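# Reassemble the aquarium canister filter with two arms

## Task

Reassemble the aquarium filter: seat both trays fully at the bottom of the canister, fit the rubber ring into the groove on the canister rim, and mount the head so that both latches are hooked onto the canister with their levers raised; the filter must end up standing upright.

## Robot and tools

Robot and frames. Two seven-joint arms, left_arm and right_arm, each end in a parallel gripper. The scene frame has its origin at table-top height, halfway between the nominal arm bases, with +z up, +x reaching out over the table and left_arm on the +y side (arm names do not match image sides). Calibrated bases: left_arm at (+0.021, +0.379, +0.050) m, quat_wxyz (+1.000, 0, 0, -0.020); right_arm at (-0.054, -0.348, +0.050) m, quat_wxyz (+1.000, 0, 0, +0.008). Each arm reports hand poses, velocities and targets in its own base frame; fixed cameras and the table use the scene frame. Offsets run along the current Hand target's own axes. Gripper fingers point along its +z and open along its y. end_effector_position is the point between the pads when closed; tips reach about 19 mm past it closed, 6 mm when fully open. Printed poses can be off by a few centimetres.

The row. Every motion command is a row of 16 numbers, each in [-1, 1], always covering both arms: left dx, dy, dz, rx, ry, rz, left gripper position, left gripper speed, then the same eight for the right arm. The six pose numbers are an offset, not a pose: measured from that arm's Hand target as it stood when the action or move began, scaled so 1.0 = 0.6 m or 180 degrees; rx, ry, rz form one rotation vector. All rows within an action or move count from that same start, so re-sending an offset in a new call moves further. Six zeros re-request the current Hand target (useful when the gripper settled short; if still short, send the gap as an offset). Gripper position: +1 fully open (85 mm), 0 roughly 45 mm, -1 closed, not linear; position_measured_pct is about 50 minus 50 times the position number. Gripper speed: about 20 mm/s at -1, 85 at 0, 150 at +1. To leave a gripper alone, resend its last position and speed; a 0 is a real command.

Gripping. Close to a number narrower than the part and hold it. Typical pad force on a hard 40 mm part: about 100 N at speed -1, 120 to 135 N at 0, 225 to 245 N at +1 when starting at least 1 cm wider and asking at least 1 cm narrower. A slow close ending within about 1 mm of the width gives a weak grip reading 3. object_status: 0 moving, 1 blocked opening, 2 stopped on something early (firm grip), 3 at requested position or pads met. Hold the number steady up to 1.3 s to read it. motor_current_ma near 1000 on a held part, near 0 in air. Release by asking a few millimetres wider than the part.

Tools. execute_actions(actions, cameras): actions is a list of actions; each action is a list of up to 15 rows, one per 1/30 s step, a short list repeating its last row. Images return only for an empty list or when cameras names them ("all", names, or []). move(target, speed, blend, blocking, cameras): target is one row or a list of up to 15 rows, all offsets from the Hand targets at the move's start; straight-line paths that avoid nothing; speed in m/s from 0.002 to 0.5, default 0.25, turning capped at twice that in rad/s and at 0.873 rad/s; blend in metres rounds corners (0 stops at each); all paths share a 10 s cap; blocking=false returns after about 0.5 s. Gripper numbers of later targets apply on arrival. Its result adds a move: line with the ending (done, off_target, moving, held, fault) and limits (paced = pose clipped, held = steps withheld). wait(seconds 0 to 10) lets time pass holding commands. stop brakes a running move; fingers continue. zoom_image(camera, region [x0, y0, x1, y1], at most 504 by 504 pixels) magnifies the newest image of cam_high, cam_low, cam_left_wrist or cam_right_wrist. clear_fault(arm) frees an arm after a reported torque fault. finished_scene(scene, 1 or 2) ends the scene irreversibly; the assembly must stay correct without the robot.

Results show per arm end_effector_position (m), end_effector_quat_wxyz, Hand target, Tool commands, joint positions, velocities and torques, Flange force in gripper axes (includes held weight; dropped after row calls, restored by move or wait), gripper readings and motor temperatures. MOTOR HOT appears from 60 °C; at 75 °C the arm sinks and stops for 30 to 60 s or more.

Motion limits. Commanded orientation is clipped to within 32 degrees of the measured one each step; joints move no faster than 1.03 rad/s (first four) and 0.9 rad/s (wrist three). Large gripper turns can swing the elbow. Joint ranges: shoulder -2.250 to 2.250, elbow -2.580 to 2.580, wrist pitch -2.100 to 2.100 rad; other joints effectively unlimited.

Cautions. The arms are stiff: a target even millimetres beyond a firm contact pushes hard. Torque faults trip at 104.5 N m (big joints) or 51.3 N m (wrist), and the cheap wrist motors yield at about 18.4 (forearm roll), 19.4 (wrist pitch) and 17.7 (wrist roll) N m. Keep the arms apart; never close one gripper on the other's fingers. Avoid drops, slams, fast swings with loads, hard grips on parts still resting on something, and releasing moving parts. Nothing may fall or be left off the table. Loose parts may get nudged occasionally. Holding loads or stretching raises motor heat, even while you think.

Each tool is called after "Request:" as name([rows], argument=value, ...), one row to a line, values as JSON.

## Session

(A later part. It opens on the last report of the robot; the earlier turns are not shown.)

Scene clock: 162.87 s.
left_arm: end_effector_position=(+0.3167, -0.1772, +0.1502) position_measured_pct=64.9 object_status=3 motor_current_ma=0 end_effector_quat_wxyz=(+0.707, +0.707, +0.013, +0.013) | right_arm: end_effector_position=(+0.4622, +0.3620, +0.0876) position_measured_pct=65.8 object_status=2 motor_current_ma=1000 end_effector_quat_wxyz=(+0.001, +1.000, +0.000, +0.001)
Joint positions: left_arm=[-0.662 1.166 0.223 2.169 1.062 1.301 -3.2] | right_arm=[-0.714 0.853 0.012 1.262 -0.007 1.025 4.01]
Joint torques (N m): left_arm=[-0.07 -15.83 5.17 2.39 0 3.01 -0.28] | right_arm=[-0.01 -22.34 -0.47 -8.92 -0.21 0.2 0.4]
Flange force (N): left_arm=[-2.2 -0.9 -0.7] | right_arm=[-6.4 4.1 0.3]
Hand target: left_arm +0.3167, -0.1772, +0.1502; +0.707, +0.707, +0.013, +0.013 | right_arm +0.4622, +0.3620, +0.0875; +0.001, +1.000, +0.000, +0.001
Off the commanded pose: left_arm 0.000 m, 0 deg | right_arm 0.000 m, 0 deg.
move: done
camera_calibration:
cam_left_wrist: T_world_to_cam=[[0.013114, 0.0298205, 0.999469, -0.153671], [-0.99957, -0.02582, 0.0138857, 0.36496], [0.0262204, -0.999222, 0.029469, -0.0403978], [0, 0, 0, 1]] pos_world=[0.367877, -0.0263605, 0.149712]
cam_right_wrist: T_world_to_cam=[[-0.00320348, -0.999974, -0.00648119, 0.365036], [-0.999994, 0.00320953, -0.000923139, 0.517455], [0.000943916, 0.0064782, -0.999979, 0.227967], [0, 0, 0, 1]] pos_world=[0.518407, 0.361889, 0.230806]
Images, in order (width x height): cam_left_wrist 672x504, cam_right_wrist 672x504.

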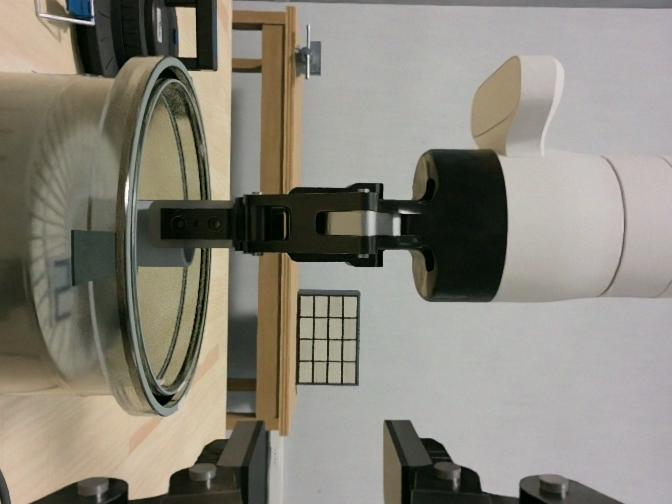

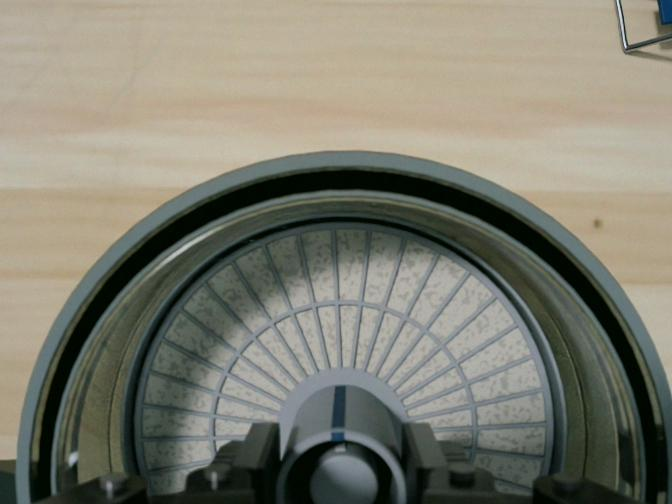

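Request:
move([
  [0,0,0,0,0,0,-0.3,0,0.0,0.0,0.007,0,0,0,-0.45,-1],
], speed=0.01)

Request:
move([
  [0,0,0,0,0,0,-0.3,0,0.0,0.0,0.005,0,0,0,-0.45,-1],
], speed=0.01, cameras=["cam_left_wrist"])

Scene clock: 164.13 s.
left_arm: end_effector_position=(+0.3167, -0.1772, +0.1502) position_measured_pct=64.9 object_status=3 motor_current_ma=0 end_effector_quat_wxyz=(+0.707, +0.707, +0.013, +0.013) | right_arm: end_effector_position=(+0.4622, +0.3619, +0.0834) position_measured_pct=65.8 object_status=2 motor_current_ma=1000 end_effector_quat_wxyz=(+0.001, +1.000, +0.000, +0.001)
Joint positions: left_arm=[-0.662 1.166 0.223 2.169 1.062 1.301 -3.2] | right_arm=[-0.714 0.859 0.012 1.265 -0.007 1.016 4.01]
Joint torques (N m): left_arm=[-0.01 -15.85 5.24 2.32 0.05 3.07 -0.24] | right_arm=[0.05 -22.83 -0.48 -8.85 -0.16 -0.06 0.39]
Flange force (N): left_arm=[-2.7 -1.0 -0.8] | right_arm=[-5.0 2.9 0.3]
Hand target: left_arm +0.3167, -0.1772, +0.1502; +0.707, +0.707, +0.013, +0.013 | right_arm +0.4622, +0.3619, +0.0833; +0.001, +1.000, +0.000, +0.001
Off the commanded pose: left_arm 0.000 m, 0 deg | right_arm 0.000 m, 0 deg.
move: done

Scene clock: 164.83 s.
left_arm: end_effector_position=(+0.3167, -0.1772, +0.1502) position_measured_pct=64.9 object_status=3 motor_current_ma=0 end_effector_quat_wxyz=(+0.707, +0.707, +0.013, +0.013) | right_arm: end_effector_position=(+0.4622, +0.3619, +0.0805) position_measured_pct=65.8 object_status=2 motor_current_ma=1000 end_effector_quat_wxyz=(+0.001, +1.000, +0.000, +0.001)
Joint positions: left_arm=[-0.662 1.166 0.223 2.169 1.062 1.301 -3.2] | right_arm=[-0.714 0.863 0.012 1.268 -0.007 1.01 4.01]
Joint torques (N m): left_arm=[0.07 -15.92 5.24 2.34 -0.01 2.99 -0.3] | right_arm=[-0.7 -12.67 -0.85 -6.46 -0.06 -1.45 0.32]
Flange force (N): left_arm=[-2.5 -1.0 -1.0] | right_arm=[-9.6 8.4 -18.2]
Hand target: left_arm +0.3167, -0.1772, +0.1502; +0.707, +0.707, +0.013, +0.013 | right_arm +0.4622, +0.3619, +0.0803; +0.001, +1.000, +0.000, +0.001
Off the commanded pose: left_arm 0.000 m, 0 deg | right_arm 0.000 m, 0 deg.
move: done
camera_calibration:
cam_left_wrist: T_world_to_cam=[[0.013114, 0.0298205, 0.999469, -0.153671], [-0.99957, -0.02582, 0.0138857, 0.36496], [0.0262204, -0.999222, 0.029469, -0.0403978], [0, 0, 0, 1]] pos_world=[0.367877, -0.0263605, 0.149712]
Images, in order (width x height): cam_left_wrist 672x504.

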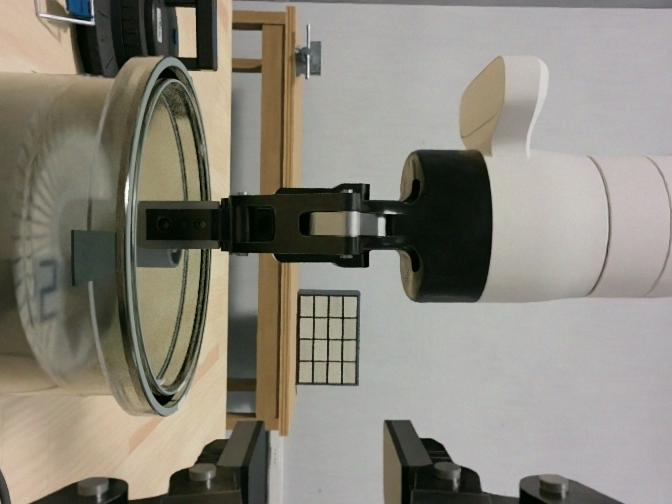

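Request:
move([
  [0,0,0,0,0,0,-0.3,0,0.0,0.0,0.004,0,0,0,-0.45,-1],
], speed=0.01, cameras=["cam_right_wrist"])

Scene clock: 166.07 s.
left_arm: end_effector_position=(+0.3167, -0.1772, +0.1502) position_measured_pct=64.9 object_status=3 motor_current_ma=0 end_effector_quat_wxyz=(+0.707, +0.707, +0.013, +0.013) | right_arm: end_effector_position=(+0.4623, +0.3620, +0.0782) position_measured_pct=65.8 object_status=2 motor_current_ma=1000 end_effector_quat_wxyz=(+0.000, +1.000, +0.000, +0.002)
Joint positions: left_arm=[-0.662 1.166 0.223 2.169 1.062 1.301 -3.2] | right_arm=[-0.714 0.866 0.012 1.27 -0.007 1.004 4.01]
Joint torques (N m): left_arm=[0.01 -15.98 5.3 2.34 0.05 3.02 -0.26] | right_arm=[-0.47 13.43 -0.98 0.79 0.2 -5.26 0.33]
Flange force (N): left_arm=[-2.7 -1.3 -1.0] | right_arm=[-18.9 15.3 -67.3]
Hand target: left_arm +0.3167, -0.1772, +0.1502; +0.707, +0.707, +0.013, +0.013 | right_arm +0.4622, +0.3619, +0.0779; +0.001, +1.000, +0.000, +0.001
Off the commanded pose: left_arm 0.000 m, 0 deg | right_arm 0.000 m, 0 deg.
move: done
camera_calibration:
cam_right_wrist: T_world_to_cam=[[-0.00320313, -0.999973, -0.00668183, 0.36502], [-0.999994, 0.0032107, -0.00112251, 0.517591], [0.00114393, 0.0066782, -0.999977, 0.218391], [0, 0, 0, 1]] pos_world=[0.518507, 0.36189, 0.221406]
Images, in order (width x height): cam_right_wrist 672x504.

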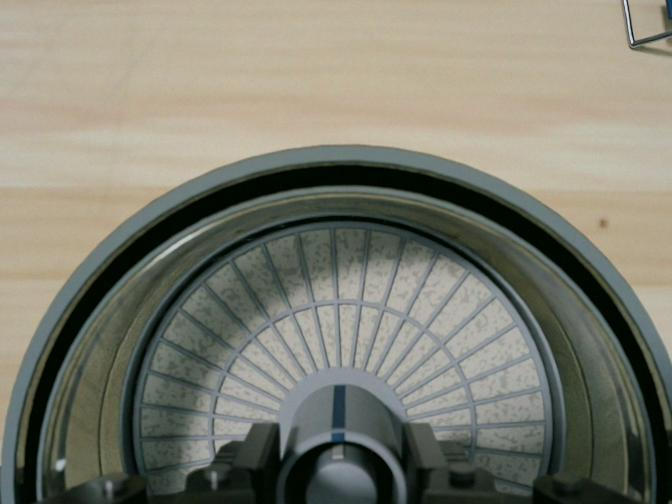

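Request:
move([
  [0,0,0,0,0,0,-0.3,0,0.0,0.0,-0.006,0,0,0,-0.45,-1],
], speed=0.01)

Request:
move([
  [0,0,0,0,0,0,-0.3,0,0,0,0,0,0,0,0.0,0],
  [0,0,0,0,0,0,-0.3,0,0,0,-0.25,0,0,0,0.0,0],
], speed=[0.05,0.1], cameras=["all"])

Request:
zoom_image(camera="cam_right_wrist", region=[150, 150, 550, 504])

Scene clock: 167.40 s.
left_arm: end_effector_position=(+0.3167, -0.1772, +0.1502) position_measured_pct=64.9 object_status=3 motor_current_ma=0 end_effector_quat_wxyz=(+0.707, +0.707, +0.013, +0.013) | right_arm: end_effector_position=(+0.4621, +0.3619, +0.0812) position_measured_pct=65.8 object_status=2 motor_current_ma=1000 end_effector_quat_wxyz=(+0.001, +1.000, +0.000, +0.001)
Joint positions: left_arm=[-0.662 1.166 0.223 2.169 1.062 1.301 -3.2] | right_arm=[-0.714 0.862 0.012 1.267 -0.007 1.012 4.01]
Joint torques (N m): left_arm=[0 -15.92 5.27 2.39 0.05 3 -0.25] | right_arm=[0.2 -19.62 -0.14 -7.67 0.06 -0.09 0.36]
Flange force (N): left_arm=[-2.5 -1.2 -1.1] | right_arm=[-6.3 3.7 -5.0]
Hand target: left_arm +0.3167, -0.1772, +0.1502; +0.707, +0.707, +0.013, +0.013 | right_arm +0.4622, +0.3620, +0.0815; +0.001, +1.000, +0.000, +0.001
Off the commanded pose: left_arm 0.000 m, 0 deg | right_arm 0.000 m, 0 deg.
move: done

Scene clock: 169.90 s.
left_arm: end_effector_position=(+0.3167, -0.1772, +0.1502) position_measured_pct=64.9 object_status=3 motor_current_ma=0 end_effector_quat_wxyz=(+0.707, +0.707, +0.013, +0.013) | right_arm: end_effector_position=(+0.4618, +0.3621, +0.2315) position_measured_pct=49.8 object_status=3 motor_current_ma=0 end_effector_quat_wxyz=(+0.001, +1.000, +0.000, +0.001)
Joint positions: left_arm=[-0.662 1.166 0.223 2.169 1.062 1.301 -3.2] | right_arm=[-0.719 0.719 0.021 1.041 -0.011 1.381 4.012]
Joint torques (N m): left_arm=[-0.11 -15.92 5.21 2.37 0.06 3.06 -0.28] | right_arm=[-0.41 -21.58 -0.95 -10.59 -0.41 -0.34 0.4]
Flange force (N): left_arm=[-2.4 -1.2 -0.7] | right_arm=[-7.7 6.1 2.3]
Hand target: left_arm +0.3167, -0.1772, +0.1502; +0.707, +0.707, +0.013, +0.013 | right_arm +0.4618, +0.3621, +0.2315; +0.001, +1.000, +0.000, +0.001
Off the commanded pose: left_arm 0.000 m, 0 deg | right_arm 0.000 m, 0 deg.
move: done
camera_calibration:
cam_left_wrist: T_world_to_cam=[[0.013114, 0.0298205, 0.999469, -0.153671], [-0.99957, -0.02582, 0.0138857, 0.36496], [0.0262204, -0.999222, 0.029469, -0.0403978], [0, 0, 0, 1]] pos_world=[0.367877, -0.0263605, 0.149712]
cam_right_wrist: T_world_to_cam=[[-0.00320242, -0.999974, -0.0064812, 0.366068], [-0.999994, 0.00320847, -0.00092315, 0.517188], [0.000943921, 0.00647821, -0.999979, 0.371964], [0, 0, 0, 1]] pos_world=[0.518007, 0.361989, 0.374806]

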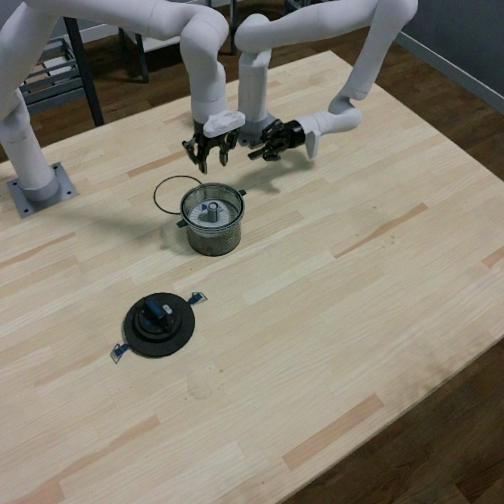

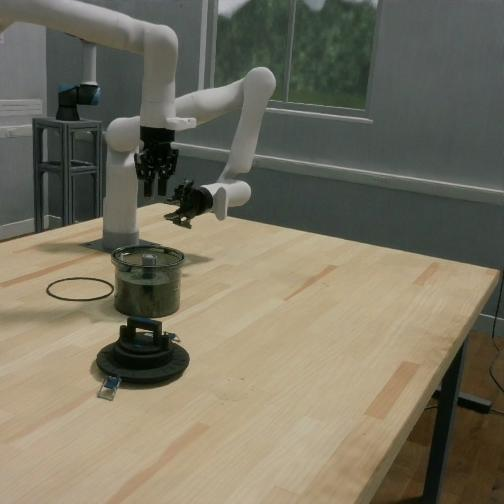

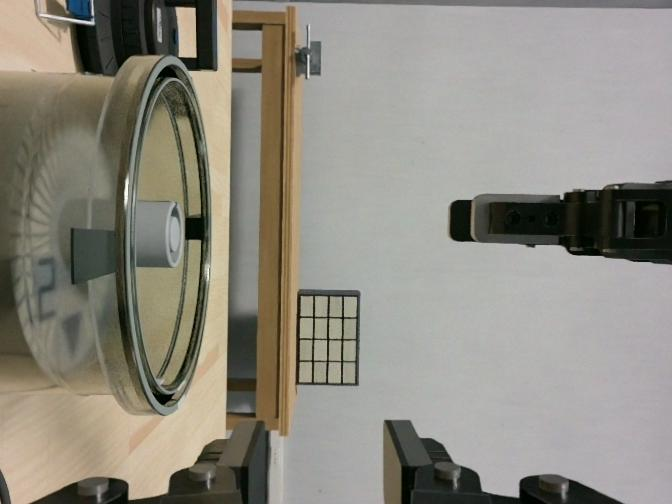

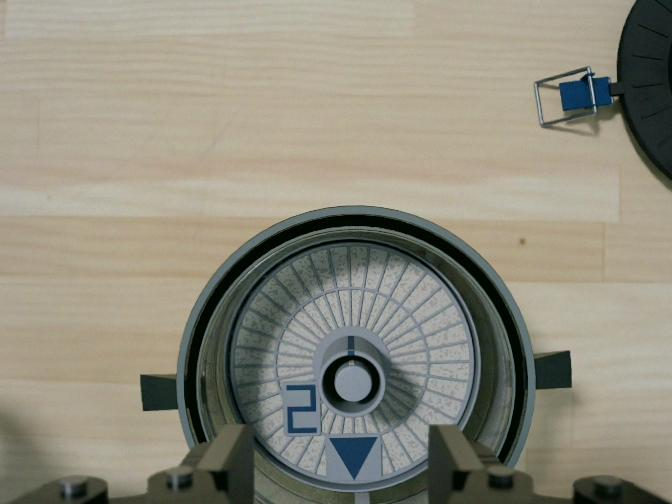

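Scaled by 1.260.

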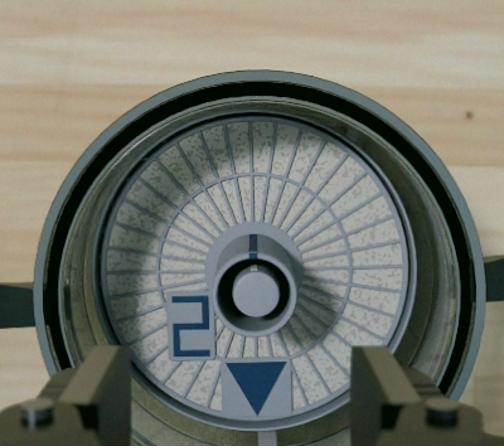

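Request:
move(target=[0,0,0,0,0,0,-0.3,0,-0.4,0,-0.03,0,0,0,0.0,0], speed=0.15, cameras=["cam_right_wrist","cam_left_wrist"])

Scene clock: 173.93 s.
left_arm: end_effector_position=(+0.3167, -0.1772, +0.1502) position_measured_pct=64.9 object_status=3 motor_current_ma=0 end_effector_quat_wxyz=(+0.707, +0.707, +0.013, +0.013) | right_arm: end_effector_position=(+0.2218, +0.3621, +0.2488) position_measured_pct=49.8 object_status=3 motor_current_ma=0 end_effector_quat_wxyz=(+0.001, +1.000, +0.000, +0.001)
Joint positions: left_arm=[-0.662 1.166 0.223 2.169 1.062 1.301 -3.2] | right_arm=[-1.046 0.326 -0.049 1.647 0.02 1.168 3.612]
Joint torques (N m): left_arm=[-0.02 -15.86 5.26 2.37 0 3.04 -0.26] | right_arm=[-0.36 -14.15 -1.32 -9.53 -0.39 -0.12 0.06]
Flange force (N): left_arm=[-2.5 -1.0 -0.8] | right_arm=[-1.7 5.0 1.3]
Hand target: left_arm +0.3167, -0.1772, +0.1502; +0.707, +0.707, +0.013, +0.013 | right_arm +0.2217, +0.3621, +0.2488; +0.001, +1.000, +0.000, +0.001
Off the commanded pose: left_arm 0.000 m, 0 deg | right_arm 0.000 m, 0 deg.
move: done
camera_calibration:
cam_left_wrist: T_world_to_cam=[[0.013114, 0.0298205, 0.999469, -0.153671], [-0.99957, -0.02582, 0.0138857, 0.36496], [0.0262204, -0.999222, 0.029469, -0.0403978], [0, 0, 0, 1]] pos_world=[0.367877, -0.0263605, 0.149712]
cam_right_wrist: T_world_to_cam=[[-0.00320348, -0.999974, -0.00648119, 0.365511], [-0.999994, 0.00320953, -0.000923139, 0.277205], [0.000943916, 0.0064782, -0.999979, 0.389489], [0, 0, 0, 1]] pos_world=[0.278007, 0.362089, 0.392106]
Images, in order (width x height): cam_left_wrist 672x504, cam_right_wrist 672x504.

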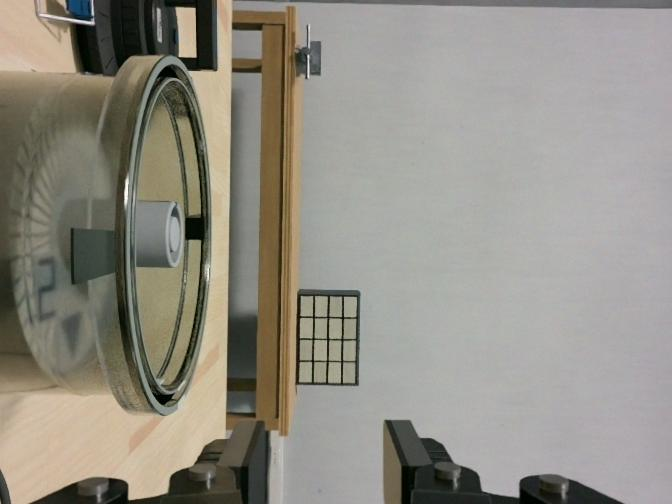

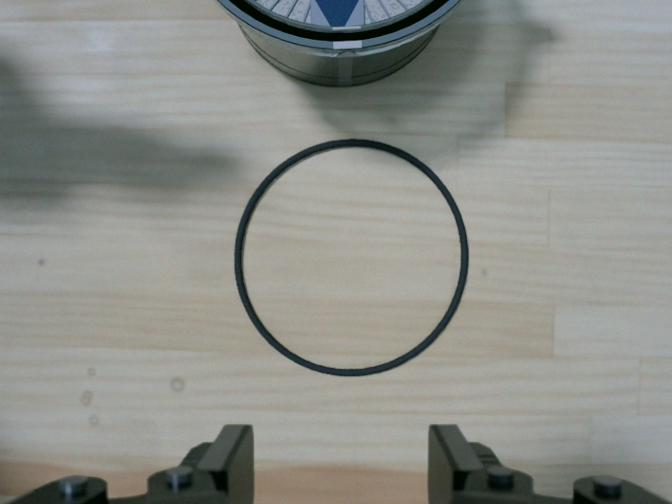

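Request:
move(target=[0,0,0,0,0,0,-0.3,0,0.0933,0.1267,0.34,0,0,0,-0.5,0], speed=0.12, cameras=["cam_right_wrist","cam_low"])

Scene clock: 177.80 s.
left_arm: end_effector_position=(+0.3167, -0.1772, +0.1502) position_measured_pct=64.9 object_status=3 motor_current_ma=0 end_effector_quat_wxyz=(+0.707, +0.707, +0.013, +0.013) | right_arm: end_effector_position=(+0.2783, +0.2859, +0.0451) position_measured_pct=74.9 object_status=3 motor_current_ma=0 end_effector_quat_wxyz=(+0.001, +1.000, +0.000, +0.001)
Joint positions: left_arm=[-0.662 1.166 0.223 2.169 1.062 1.301 -3.2] | right_arm=[-0.846 0.612 -0.024 2.009 0.033 0.52 3.818]
Joint torques (N m): left_arm=[0.02 -15.89 5.27 2.35 0.04 3.01 -0.23] | right_arm=[-0.49 -15.39 -1.01 -5.89 -0.41 0.02 0.4]
Flange force (N): left_arm=[-2.7 -1.1 -1.0] | right_arm=[-3.9 4.3 -0.9]
Hand target: left_arm +0.3167, -0.1772, +0.1502; +0.707, +0.707, +0.013, +0.013 | right_arm +0.2783, +0.2859, +0.0451; +0.001, +1.000, +0.000, +0.001
Off the commanded pose: left_arm 0.000 m, 0 deg | right_arm 0.000 m, 0 deg.
move: done
camera_calibration:
cam_right_wrist: T_world_to_cam=[[-0.00320242, -0.999974, -0.0064812, 0.288074], [-0.999994, 0.00320847, -0.00092315, 0.333762], [0.000943921, 0.00647821, -0.999979, 0.186235], [0, 0, 0, 1]] pos_world=[0.334507, 0.285789, 0.188406]
Images, in order (width x height): cam_low 504x504, cam_right_wrist 672x504.

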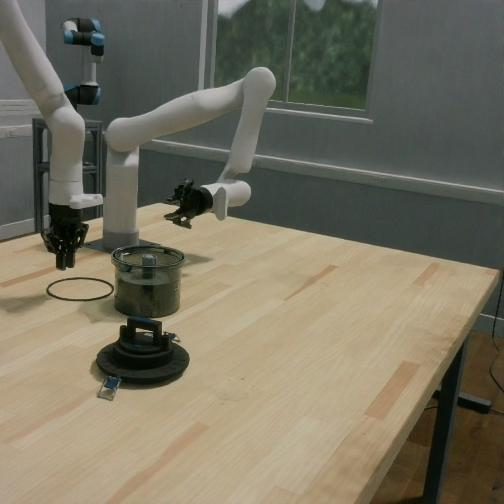

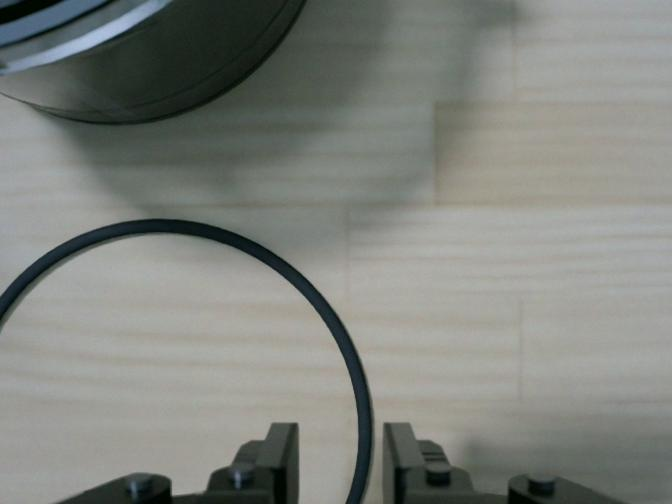

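Request:
move([
  [0,0,0,0,0,0,-0.3,0,-0.0067,0.0117,0.0,0,0,0,-0.5,0],
  [0,0,0,0,0,0,-0.3,0,-0.0067,0.0117,0.112,0,0,0,-0.5,0],
], speed=0.06, cameras=["cam_right_wrist","cam_low"])

Request:
zoom_image(camera="cam_low", region=[20, 220, 140, 320])

Scene clock: 180.50 s.
left_arm: end_effector_position=(+0.3167, -0.1772, +0.1502) position_measured_pct=64.9 object_status=3 motor_current_ma=0 end_effector_quat_wxyz=(+0.707, +0.707, +0.013, +0.013) | right_arm: end_effector_position=(+0.2745, +0.2788, -0.0221) position_measured_pct=74.9 object_status=3 motor_current_ma=0 end_effector_quat_wxyz=(+0.001, +1.000, +0.000, +0.001)
Joint positions: left_arm=[-0.662 1.166 0.223 2.169 1.062 1.301 -3.2] | right_arm=[-0.848 0.766 -0.015 2.057 0.044 0.317 3.812]
Joint torques (N m): left_arm=[-0.05 -15.86 5.28 2.32 0.05 3.02 -0.26] | right_arm=[-0.41 -16.62 -1.06 -4.29 -0.42 -0.11 0.4]
Flange force (N): left_arm=[-2.6 -1.0 -0.9] | right_arm=[-3.4 3.8 -1.0]
Hand target: left_arm +0.3167, -0.1772, +0.1502; +0.707, +0.707, +0.013, +0.013 | right_arm +0.2745, +0.2788, -0.0221; +0.001, +1.000, +0.000, +0.001
Off the commanded pose: left_arm 0.000 m, 0 deg | right_arm 0.000 m, 0 deg.
move: done
camera_calibration:
cam_right_wrist: T_world_to_cam=[[-0.00320307, -0.999974, -0.00648087, 0.280526], [-0.999995, 0.00320847, -0.000823151, 0.32991], [0.000843923, 0.0064782, -0.999979, 0.119119], [0, 0, 0, 1]] pos_world=[0.330706, 0.278689, 0.121206]
Images, in order (width x height): cam_low 504x504, cam_right_wrist 672x504.

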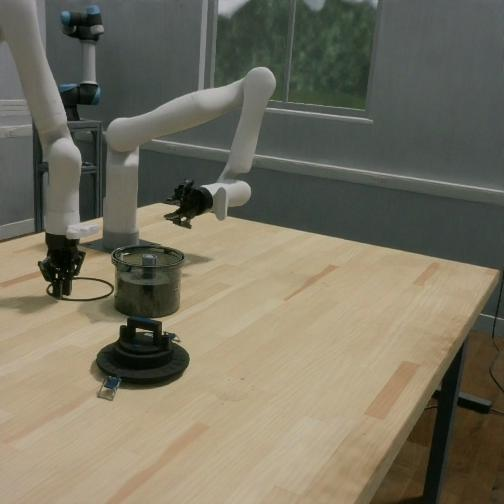

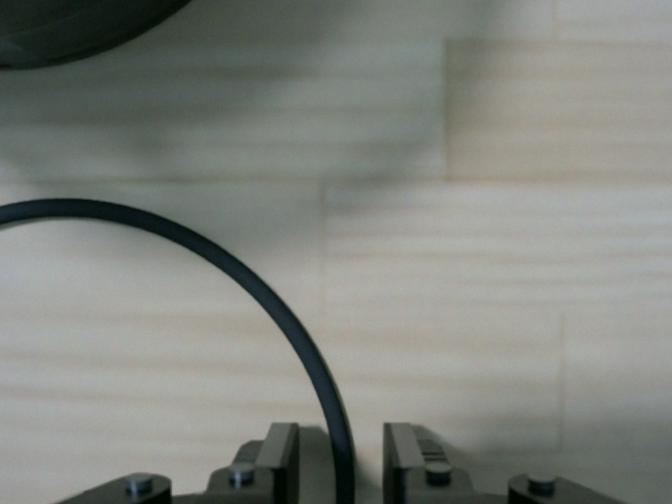

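Scaled by 4.200.

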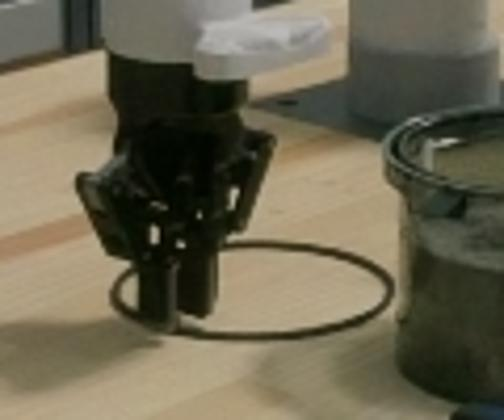

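Request:
move([
  [0,0,0,0,0,0,-0.3,0,-0.0183,0.0012,0.0,0,0,0,-0.5,0],
], speed=0.04, cameras=["cam_right_wrist"])

Scene clock: 181.90 s.
left_arm: end_effector_position=(+0.3167, -0.1772, +0.1502) position_measured_pct=64.9 object_status=3 motor_current_ma=0 end_effector_quat_wxyz=(+0.707, +0.707, +0.013, +0.013) | right_arm: end_effector_position=(+0.2635, +0.2781, -0.0221) position_measured_pct=74.9 object_status=3 motor_current_ma=0 end_effector_quat_wxyz=(+0.001, +1.000, +0.000, +0.001)
Joint positions: left_arm=[-0.662 1.166 0.223 2.169 1.062 1.301 -3.2] | right_arm=[-0.871 0.76 -0.012 2.084 0.039 0.297 3.796]
Joint torques (N m): left_arm=[0.07 -15.78 5.25 2.33 0.02 3.02 -0.3] | right_arm=[-0.45 -15.92 -1.03 -4.07 -0.41 -0.15 0.5]
Flange force (N): left_arm=[-2.5 -0.7 -1.1] | right_arm=[-3.4 3.9 -2.3]
Hand target: left_arm +0.3167, -0.1772, +0.1502; +0.707, +0.707, +0.013, +0.013 | right_arm +0.2635, +0.2781, -0.0221; +0.001, +1.000, +0.000, +0.001
Off the commanded pose: left_arm 0.000 m, 0 deg | right_arm 0.000 m, 0 deg.
move: done
camera_calibration:
cam_right_wrist: T_world_to_cam=[[-0.00320348, -0.999974, -0.00648119, 0.279791], [-0.999994, 0.00320953, -0.000923139, 0.319024], [0.000943916, 0.0064782, -0.999979, 0.119001], [0, 0, 0, 1]] pos_world=[0.319807, 0.277989, 0.121106]
Images, in order (width x height): cam_right_wrist 672x504.

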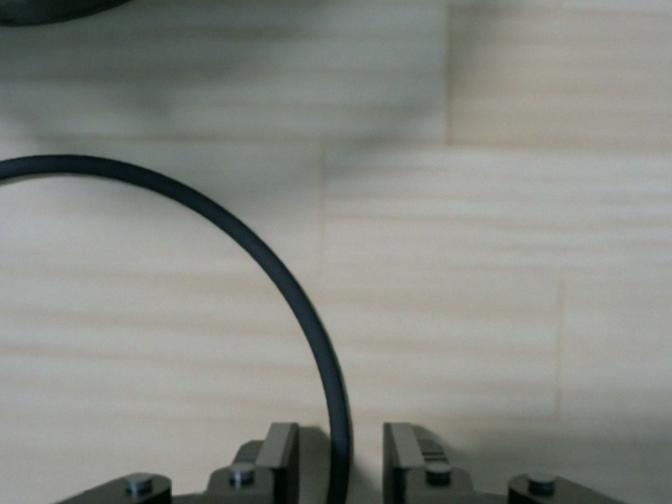

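Request:
move([
  [0,0,0,0,0,0,-0.3,0,0,0,0.0117,0,0,0,-0.5,0],
], speed=0.02, cameras=["cam_right_wrist"])

Scene clock: 183.00 s.
left_arm: end_effector_position=(+0.3167, -0.1772, +0.1502) position_measured_pct=64.9 object_status=3 motor_current_ma=0 end_effector_quat_wxyz=(+0.707, +0.707, +0.013, +0.013) | right_arm: end_effector_position=(+0.2635, +0.2781, -0.0291) position_measured_pct=74.9 object_status=3 motor_current_ma=0 end_effector_quat_wxyz=(+0.001, +1.000, +0.000, +0.001)
Joint positions: left_arm=[-0.662 1.166 0.223 2.169 1.062 1.301 -3.2] | right_arm=[-0.872 0.778 -0.011 2.084 0.039 0.278 3.795]
Joint torques (N m): left_arm=[0 -15.86 5.19 2.29 0.06 3.02 -0.25] | right_arm=[-0.39 -14.91 -1 -4.06 -0.41 -0.34 0.39]
Flange force (N): left_arm=[-2.7 -0.9 -0.9] | right_arm=[-3.8 4.5 -5.8]
Hand target: left_arm +0.3167, -0.1772, +0.1502; +0.707, +0.707, +0.013, +0.013 | right_arm +0.2635, +0.2781, -0.0292; +0.001, +1.000, +0.000, +0.001
Off the commanded pose: left_arm 0.000 m, 0 deg | right_arm 0.000 m, 0 deg.
move: done
camera_calibration:
cam_right_wrist: T_world_to_cam=[[-0.00320348, -0.999974, -0.00648119, 0.279745], [-0.999994, 0.00320953, -0.000923139, 0.318918], [0.000943916, 0.0064782, -0.999979, 0.112001], [0, 0, 0, 1]] pos_world=[0.319707, 0.277989, 0.114106]
Images, in order (width x height): cam_right_wrist 672x504.

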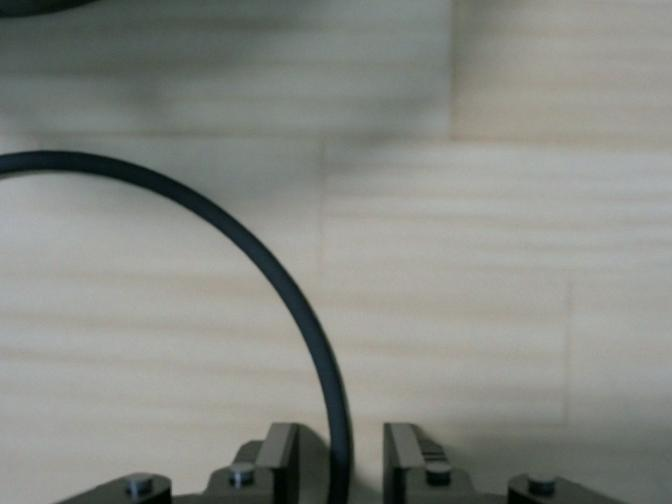

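Request:
move([
  [0,0,0,0,0,0,-0.3,0,0,0,-0.0022,0,0,0,-0.5,0],
  [0,0,0,0,0,0,-0.3,0,0,0,-0.0022,0,0,0,-0.95,-1],
], speed=0.02)

Request:
move([
  [0,0,0,0,0,0,-0.3,0,0,0,-0.05,0,0,0,-0.95,-1],
], speed=0.05, cameras=["all"])

Request:
zoom_image(camera="cam_low", region=[20, 220, 140, 320])

Scene clock: 185.80 s.
left_arm: end_effector_position=(+0.3167, -0.1772, +0.1502) position_measured_pct=64.9 object_status=3 motor_current_ma=0 end_effector_quat_wxyz=(+0.707, +0.707, +0.013, +0.013) | right_arm: end_effector_position=(+0.2635, +0.2781, -0.0278) position_measured_pct=97.0 object_status=0 motor_current_ma=1000 end_effector_quat_wxyz=(+0.001, +1.000, +0.000, +0.001)
Joint positions: left_arm=[-0.662 1.166 0.223 2.169 1.062 1.301 -3.2] | right_arm=[-0.871 0.775 -0.011 2.084 0.039 0.282 3.795]
Joint torques (N m): left_arm=[-0.04 -15.82 5.19 2.38 0.04 3.07 -0.25] | right_arm=[-0.36 -14.27 -1.05 -3.77 -0.42 -0.25 0.38]
Flange force (N): left_arm=[-2.4 -0.9 -0.8] | right_arm=[-3.6 4.2 -7.2]
Hand target: left_arm +0.3167, -0.1772, +0.1502; +0.707, +0.707, +0.013, +0.013 | right_arm +0.2635, +0.2781, -0.0278; +0.001, +1.000, +0.000, +0.001
Off the commanded pose: left_arm 0.000 m, 0 deg | right_arm 0.000 m, 0 deg.
move: done

Scene clock: 186.80 s.
left_arm: end_effector_position=(+0.3167, -0.1772, +0.1502) position_measured_pct=64.9 object_status=3 motor_current_ma=0 end_effector_quat_wxyz=(+0.707, +0.707, +0.013, +0.013) | right_arm: end_effector_position=(+0.2634, +0.2781, +0.0021) position_measured_pct=97.0 object_status=2 motor_current_ma=1000 end_effector_quat_wxyz=(+0.001, +1.000, +0.000, +0.001)
Joint positions: left_arm=[-0.662 1.166 0.223 2.169 1.062 1.301 -3.2] | right_arm=[-0.869 0.697 -0.015 2.081 0.036 0.363 3.798]
Joint torques (N m): left_arm=[0.04 -15.8 5.24 2.33 0.07 3.03 -0.25] | right_arm=[-0.38 -16.02 -1.1 -4.7 -0.43 -0.04 0.4]
Flange force (N): left_arm=[-2.7 -0.8 -1.1] | right_arm=[-3.5 3.9 -0.4]
Hand target: left_arm +0.3167, -0.1772, +0.1502; +0.707, +0.707, +0.013, +0.013 | right_arm +0.2634, +0.2781, +0.0022; +0.001, +1.000, +0.000, +0.001
Off the commanded pose: left_arm 0.000 m, 0 deg | right_arm 0.000 m, 0 deg.
move: done
camera_calibration:
cam_left_wrist: T_world_to_cam=[[0.013114, 0.0298205, 0.999469, -0.153671], [-0.99957, -0.02582, 0.0138857, 0.36496], [0.0262204, -0.999222, 0.029469, -0.0403978], [0, 0, 0, 1]] pos_world=[0.367877, -0.0263605, 0.149712]
cam_right_wrist: T_world_to_cam=[[-0.00320348, -0.999974, -0.00648119, 0.279948], [-0.999994, 0.00320953, -0.000923139, 0.318947], [0.000943916, 0.0064782, -0.999979, 0.1433], [0, 0, 0, 1]] pos_world=[0.319707, 0.277989, 0.145406]

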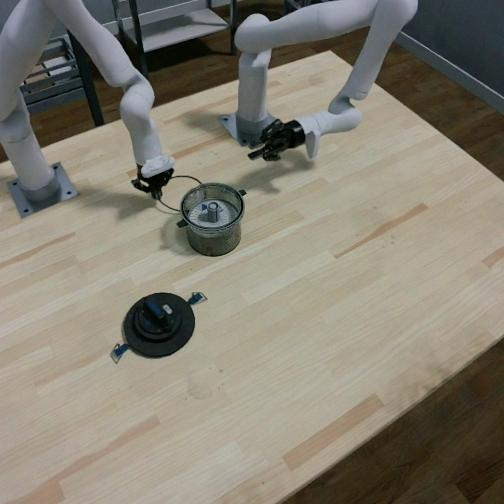

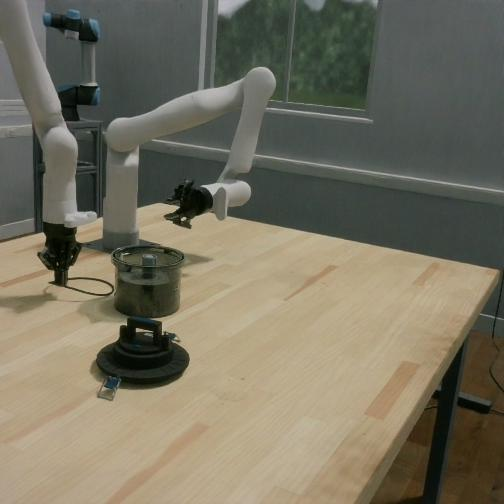

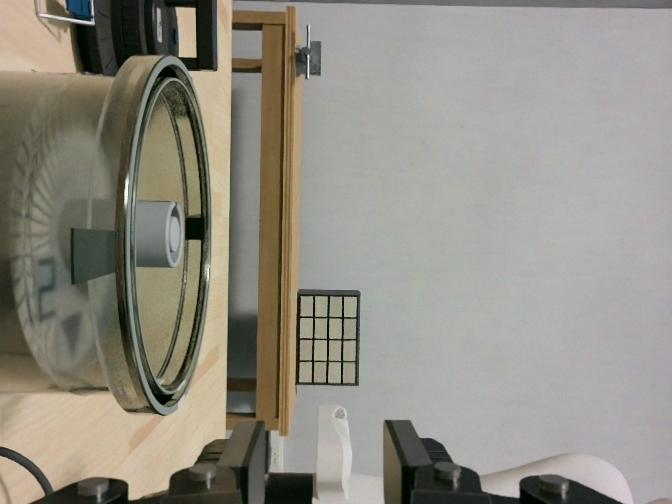

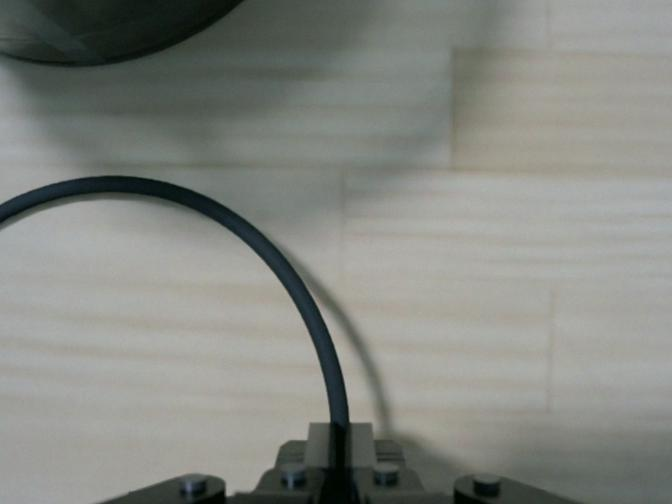

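Scaled by 4.200.

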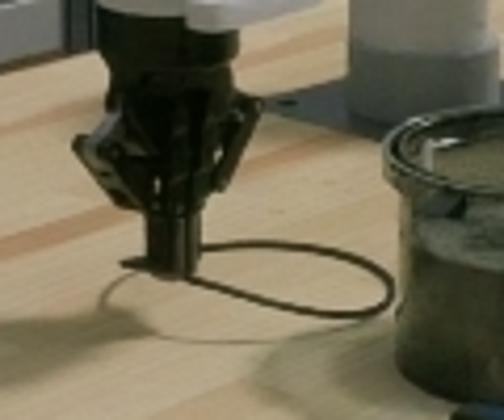

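Request:
move([
  [0,0,0,0,0,0,-0.3,0,0,0,-0.25,0,0,0,-0.95,-1],
], speed=0.08, cameras=["cam_low","cam_right_wrist"])

Request:
zoom_image(camera="cam_low", region=[20, 200, 140, 320])

Scene clock: 189.87 s.
left_arm: end_effector_position=(+0.3167, -0.1772, +0.1502) position_measured_pct=64.9 object_status=3 motor_current_ma=0 end_effector_quat_wxyz=(+0.707, +0.707, +0.013, +0.013) | right_arm: end_effector_position=(+0.2630, +0.2783, +0.1521) position_measured_pct=97.0 object_status=2 motor_current_ma=1000 end_effector_quat_wxyz=(+0.001, +1.000, +0.000, +0.001)
Joint positions: left_arm=[-0.662 1.166 0.223 2.169 1.062 1.301 -3.2] | right_arm=[-0.863 0.368 -0.024 1.951 0.016 0.822 3.817]
Joint torques (N m): left_arm=[-0.04 -15.94 5.28 2.33 0.04 3.02 -0.26] | right_arm=[-0.37 -13.13 -1.24 -8.16 -0.35 -0.37 0.41]
Flange force (N): left_arm=[-2.6 -1.2 -0.9] | right_arm=[-3.9 4.3 -0.5]
Hand target: left_arm +0.3167, -0.1772, +0.1502; +0.707, +0.707, +0.013, +0.013 | right_arm +0.2630, +0.2783, +0.1522; +0.001, +1.000, +0.000, +0.001
Off the commanded pose: left_arm 0.000 m, 0 deg | right_arm 0.000 m, 0 deg.
move: done
camera_calibration:
cam_right_wrist: T_world_to_cam=[[-0.00320348, -0.999974, -0.00648119, 0.281119], [-0.999994, 0.00320953, -0.000923139, 0.318585], [0.000943916, 0.0064782, -0.999979, 0.293296], [0, 0, 0, 1]] pos_world=[0.319207, 0.278189, 0.295406]
Images, in order (width x height): cam_low 504x504, cam_right_wrist 672x504.

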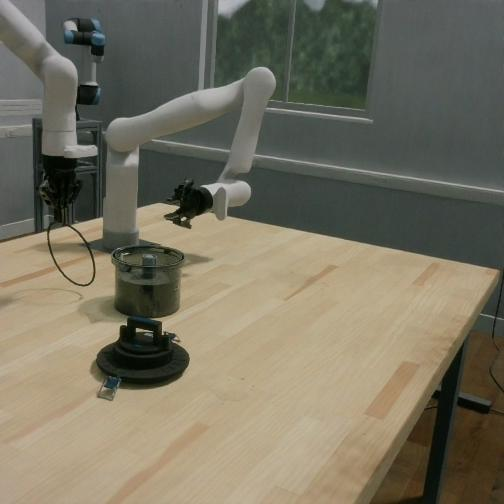

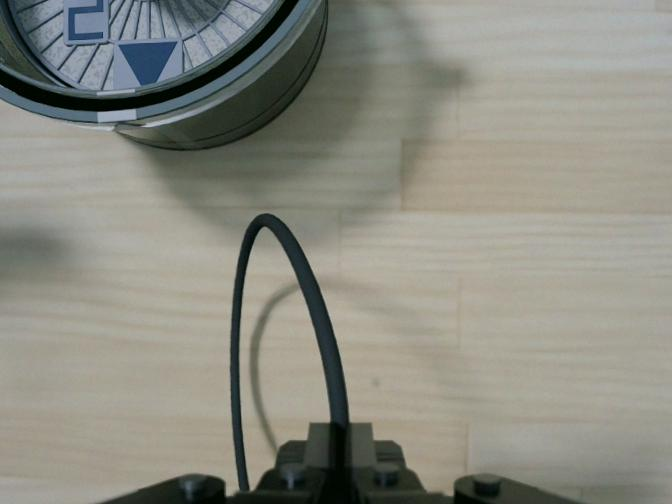

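Scaled by 4.200.

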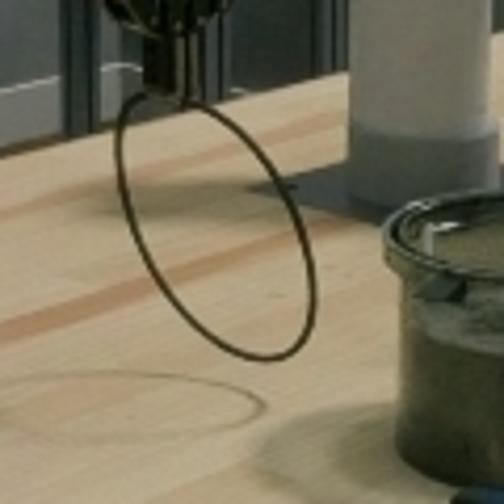

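Request:
zoom_image(camera="cam_right_wrist", region=[0, 0, 340, 255])

Request:
zoom_image(camera="cam_right_wrist", region=[60, 60, 180, 150])

Scaled by 1.482.

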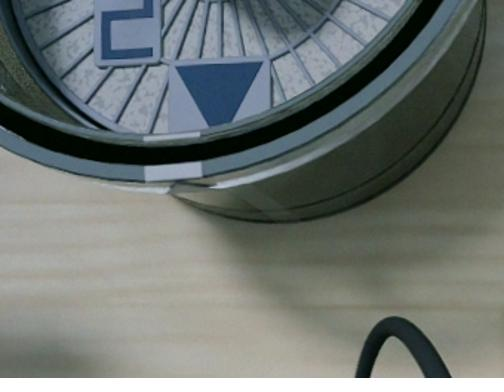

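Scaled by 4.200.

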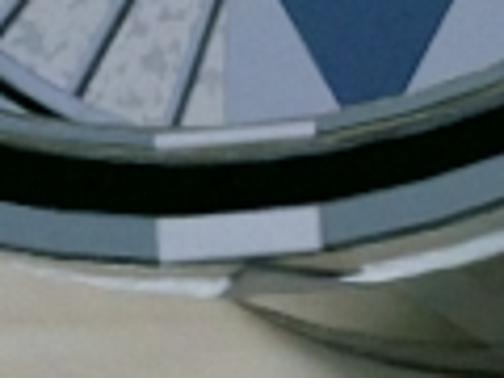

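Request:
move(target=[0,0.043,0.022,0.3,0,0,-0.3,0,0,0,-0.1,0,0,0,-0.95,-1], speed=0.1, cameras=["cam_left_wrist","cam_right_wrist"])

Scene clock: 199.07 s.
left_arm: end_effector_position=(+0.3171, -0.1905, +0.1759) position_measured_pct=64.9 object_status=3 motor_current_ma=0 end_effector_quat_wxyz=(+0.308, +0.951, +0.017, +0.006) | right_arm: end_effector_position=(+0.2628, +0.2783, +0.2122) position_measured_pct=97.0 object_status=2 motor_current_ma=1000 end_effector_quat_wxyz=(+0.001, +1.000, +0.000, +0.001)
Joint positions: left_arm=[-0.153 0.312 0.122 2.223 0.865 0.819 -2.247] | right_arm=[-0.864 0.277 -0.022 1.851 0.011 1.013 3.822]
Joint torques (N m): left_arm=[0.06 -11.77 1.89 -5.94 1.45 1.1 -0.19] | right_arm=[-0.41 -12.7 -1.24 -8.99 -0.36 -0.2 0.42]
Flange force (N): left_arm=[-0.3 -1.3 -0.6] | right_arm=[-3.0 3.8 0.9]
Hand target: left_arm +0.3171, -0.1905, +0.1759; +0.308, +0.951, +0.017, +0.006 | right_arm +0.2628, +0.2783, +0.2122; +0.001, +1.000, +0.000, +0.001
Off the commanded pose: left_arm 0.000 m, 0 deg | right_arm 0.000 m, 0 deg.
move: done
camera_calibration:
cam_left_wrist: T_world_to_cam=[[0.0435433, -0.79025, 0.611236, -0.276499], [-0.998966, -0.0424273, 0.0163115, 0.360934], [0.0130429, -0.611314, -0.79128, 0.16808], [0, 0, 0, 1]] pos_world=[0.370408, -0.100441, 0.296117]
cam_right_wrist: T_world_to_cam=[[-0.00320348, -0.999974, -0.00648119, 0.281607], [-0.999994, 0.00320953, -0.000923139, 0.31854], [0.000943916, 0.0064782, -0.999979, 0.353294], [0, 0, 0, 1]] pos_world=[0.319107, 0.278289, 0.355406]
Images, in order (width x height): cam_left_wrist 672x504, cam_right_wrist 672x504.

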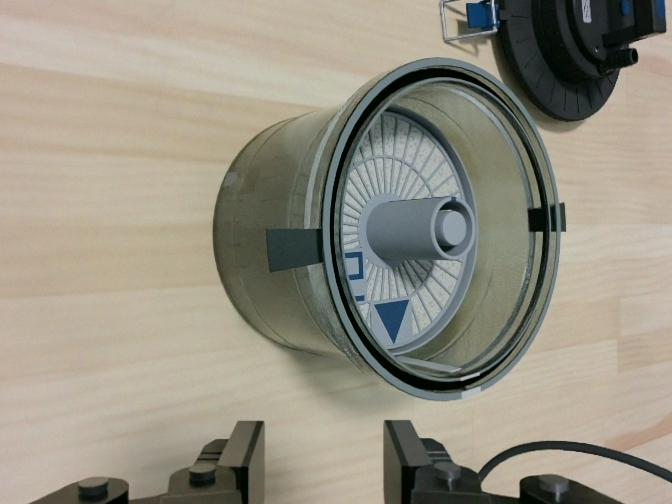

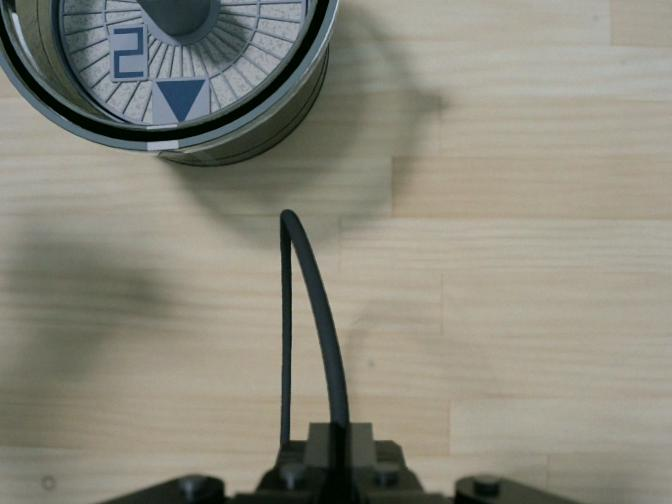

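Request:
move([
  [0,0,0,0,0,0,-0.3,0,0,0,-0.113,0,0,0,-0.95,-1],
  [0,0,0,0,0,0,-0.3,0,0.457,-0.1395,-0.113,0,0,0.5,-0.95,-1],
], speed=0.12, blend=[0.02,0], cameras=["all"])

Scene clock: 208.47 s.
left_arm: end_effector_position=(+0.3171, -0.1904, +0.1759) position_measured_pct=64.9 object_status=3 motor_current_ma=0 end_effector_quat_wxyz=(+0.308, +0.951, +0.017, +0.006) | right_arm: end_effector_position=(+0.5368, +0.3621, +0.2806) position_measured_pct=97.0 object_status=2 motor_current_ma=1000 end_effector_quat_wxyz=(-0.001, +0.707, -0.707, +0.001)
Joint positions: left_arm=[-0.153 0.312 0.122 2.223 0.865 0.819 -2.246] | right_arm=[-0.701 0.939 0.316 0.474 -0.255 1.746 2.585]
Joint torques (N m): left_arm=[-0.01 -11.84 1.98 -5.99 1.24 1.07 -0.21] | right_arm=[-0.4 -24.51 0.11 -10.02 -0.34 -0.21 0.4]
Flange force (N): left_arm=[-0.4 -1.4 0.0] | right_arm=no reading
Hand target: left_arm +0.3171, -0.1904, +0.1759; +0.308, +0.951, +0.017, +0.006 | right_arm +0.5368, +0.3621, +0.2807; -0.001, +0.707, -0.707, +0.001
Off the commanded pose: left_arm 0.000 m, 0 deg | right_arm 0.000 m, 0 deg.
move: done
camera_calibration:
cam_left_wrist: T_world_to_cam=[[0.0436233, -0.790284, 0.611186, -0.276518], [-0.998963, -0.0424915, 0.0163579, 0.360912], [0.0130428, -0.611266, -0.791318, 0.168096], [0, 0, 0, 1]] pos_world=[0.370408, -0.100441, 0.296117]
cam_right_wrist: T_world_to_cam=[[-0.999939, 0.00326452, -0.0105756, 0.539554], [0.00325528, 0.999994, 0.000891266, -0.307721], [0.0105785, 0.000856785, -0.999944, 0.41785], [0, 0, 0, 1]] pos_world=[0.536103, 0.3056, 0.423807]

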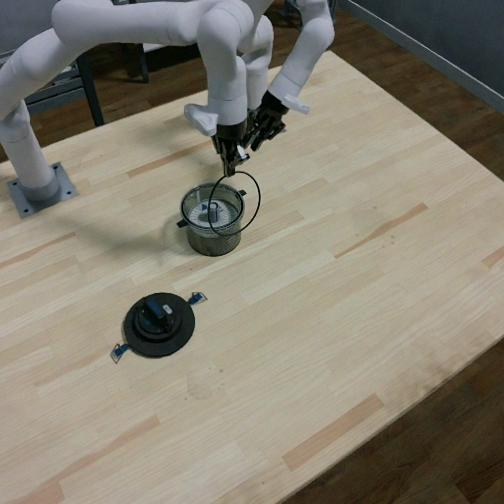

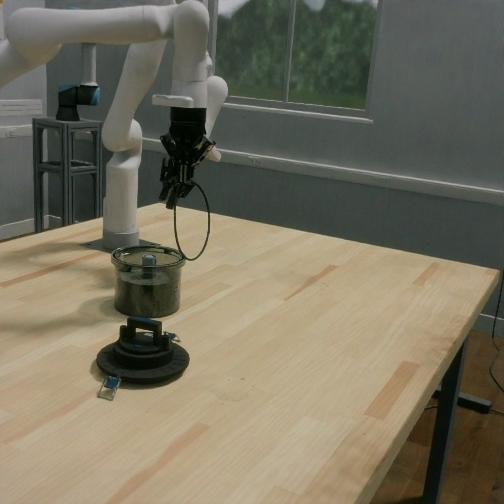

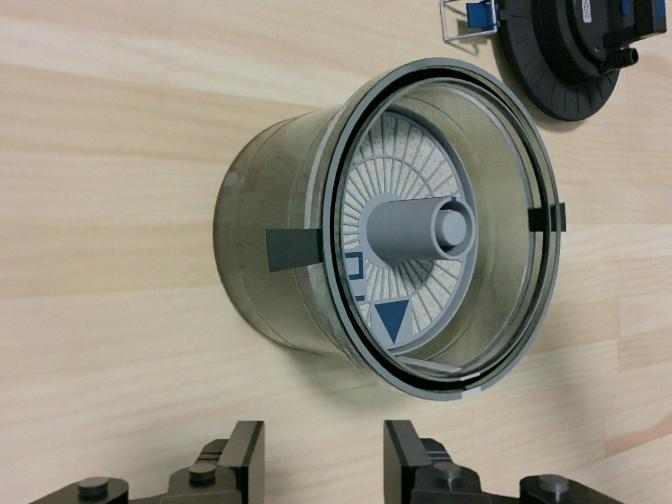

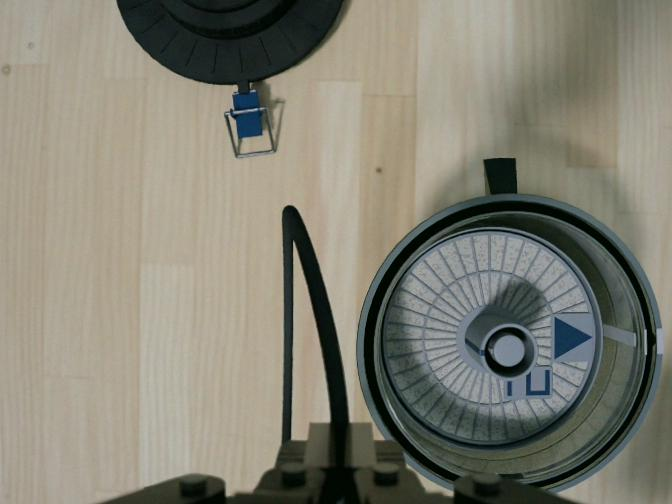

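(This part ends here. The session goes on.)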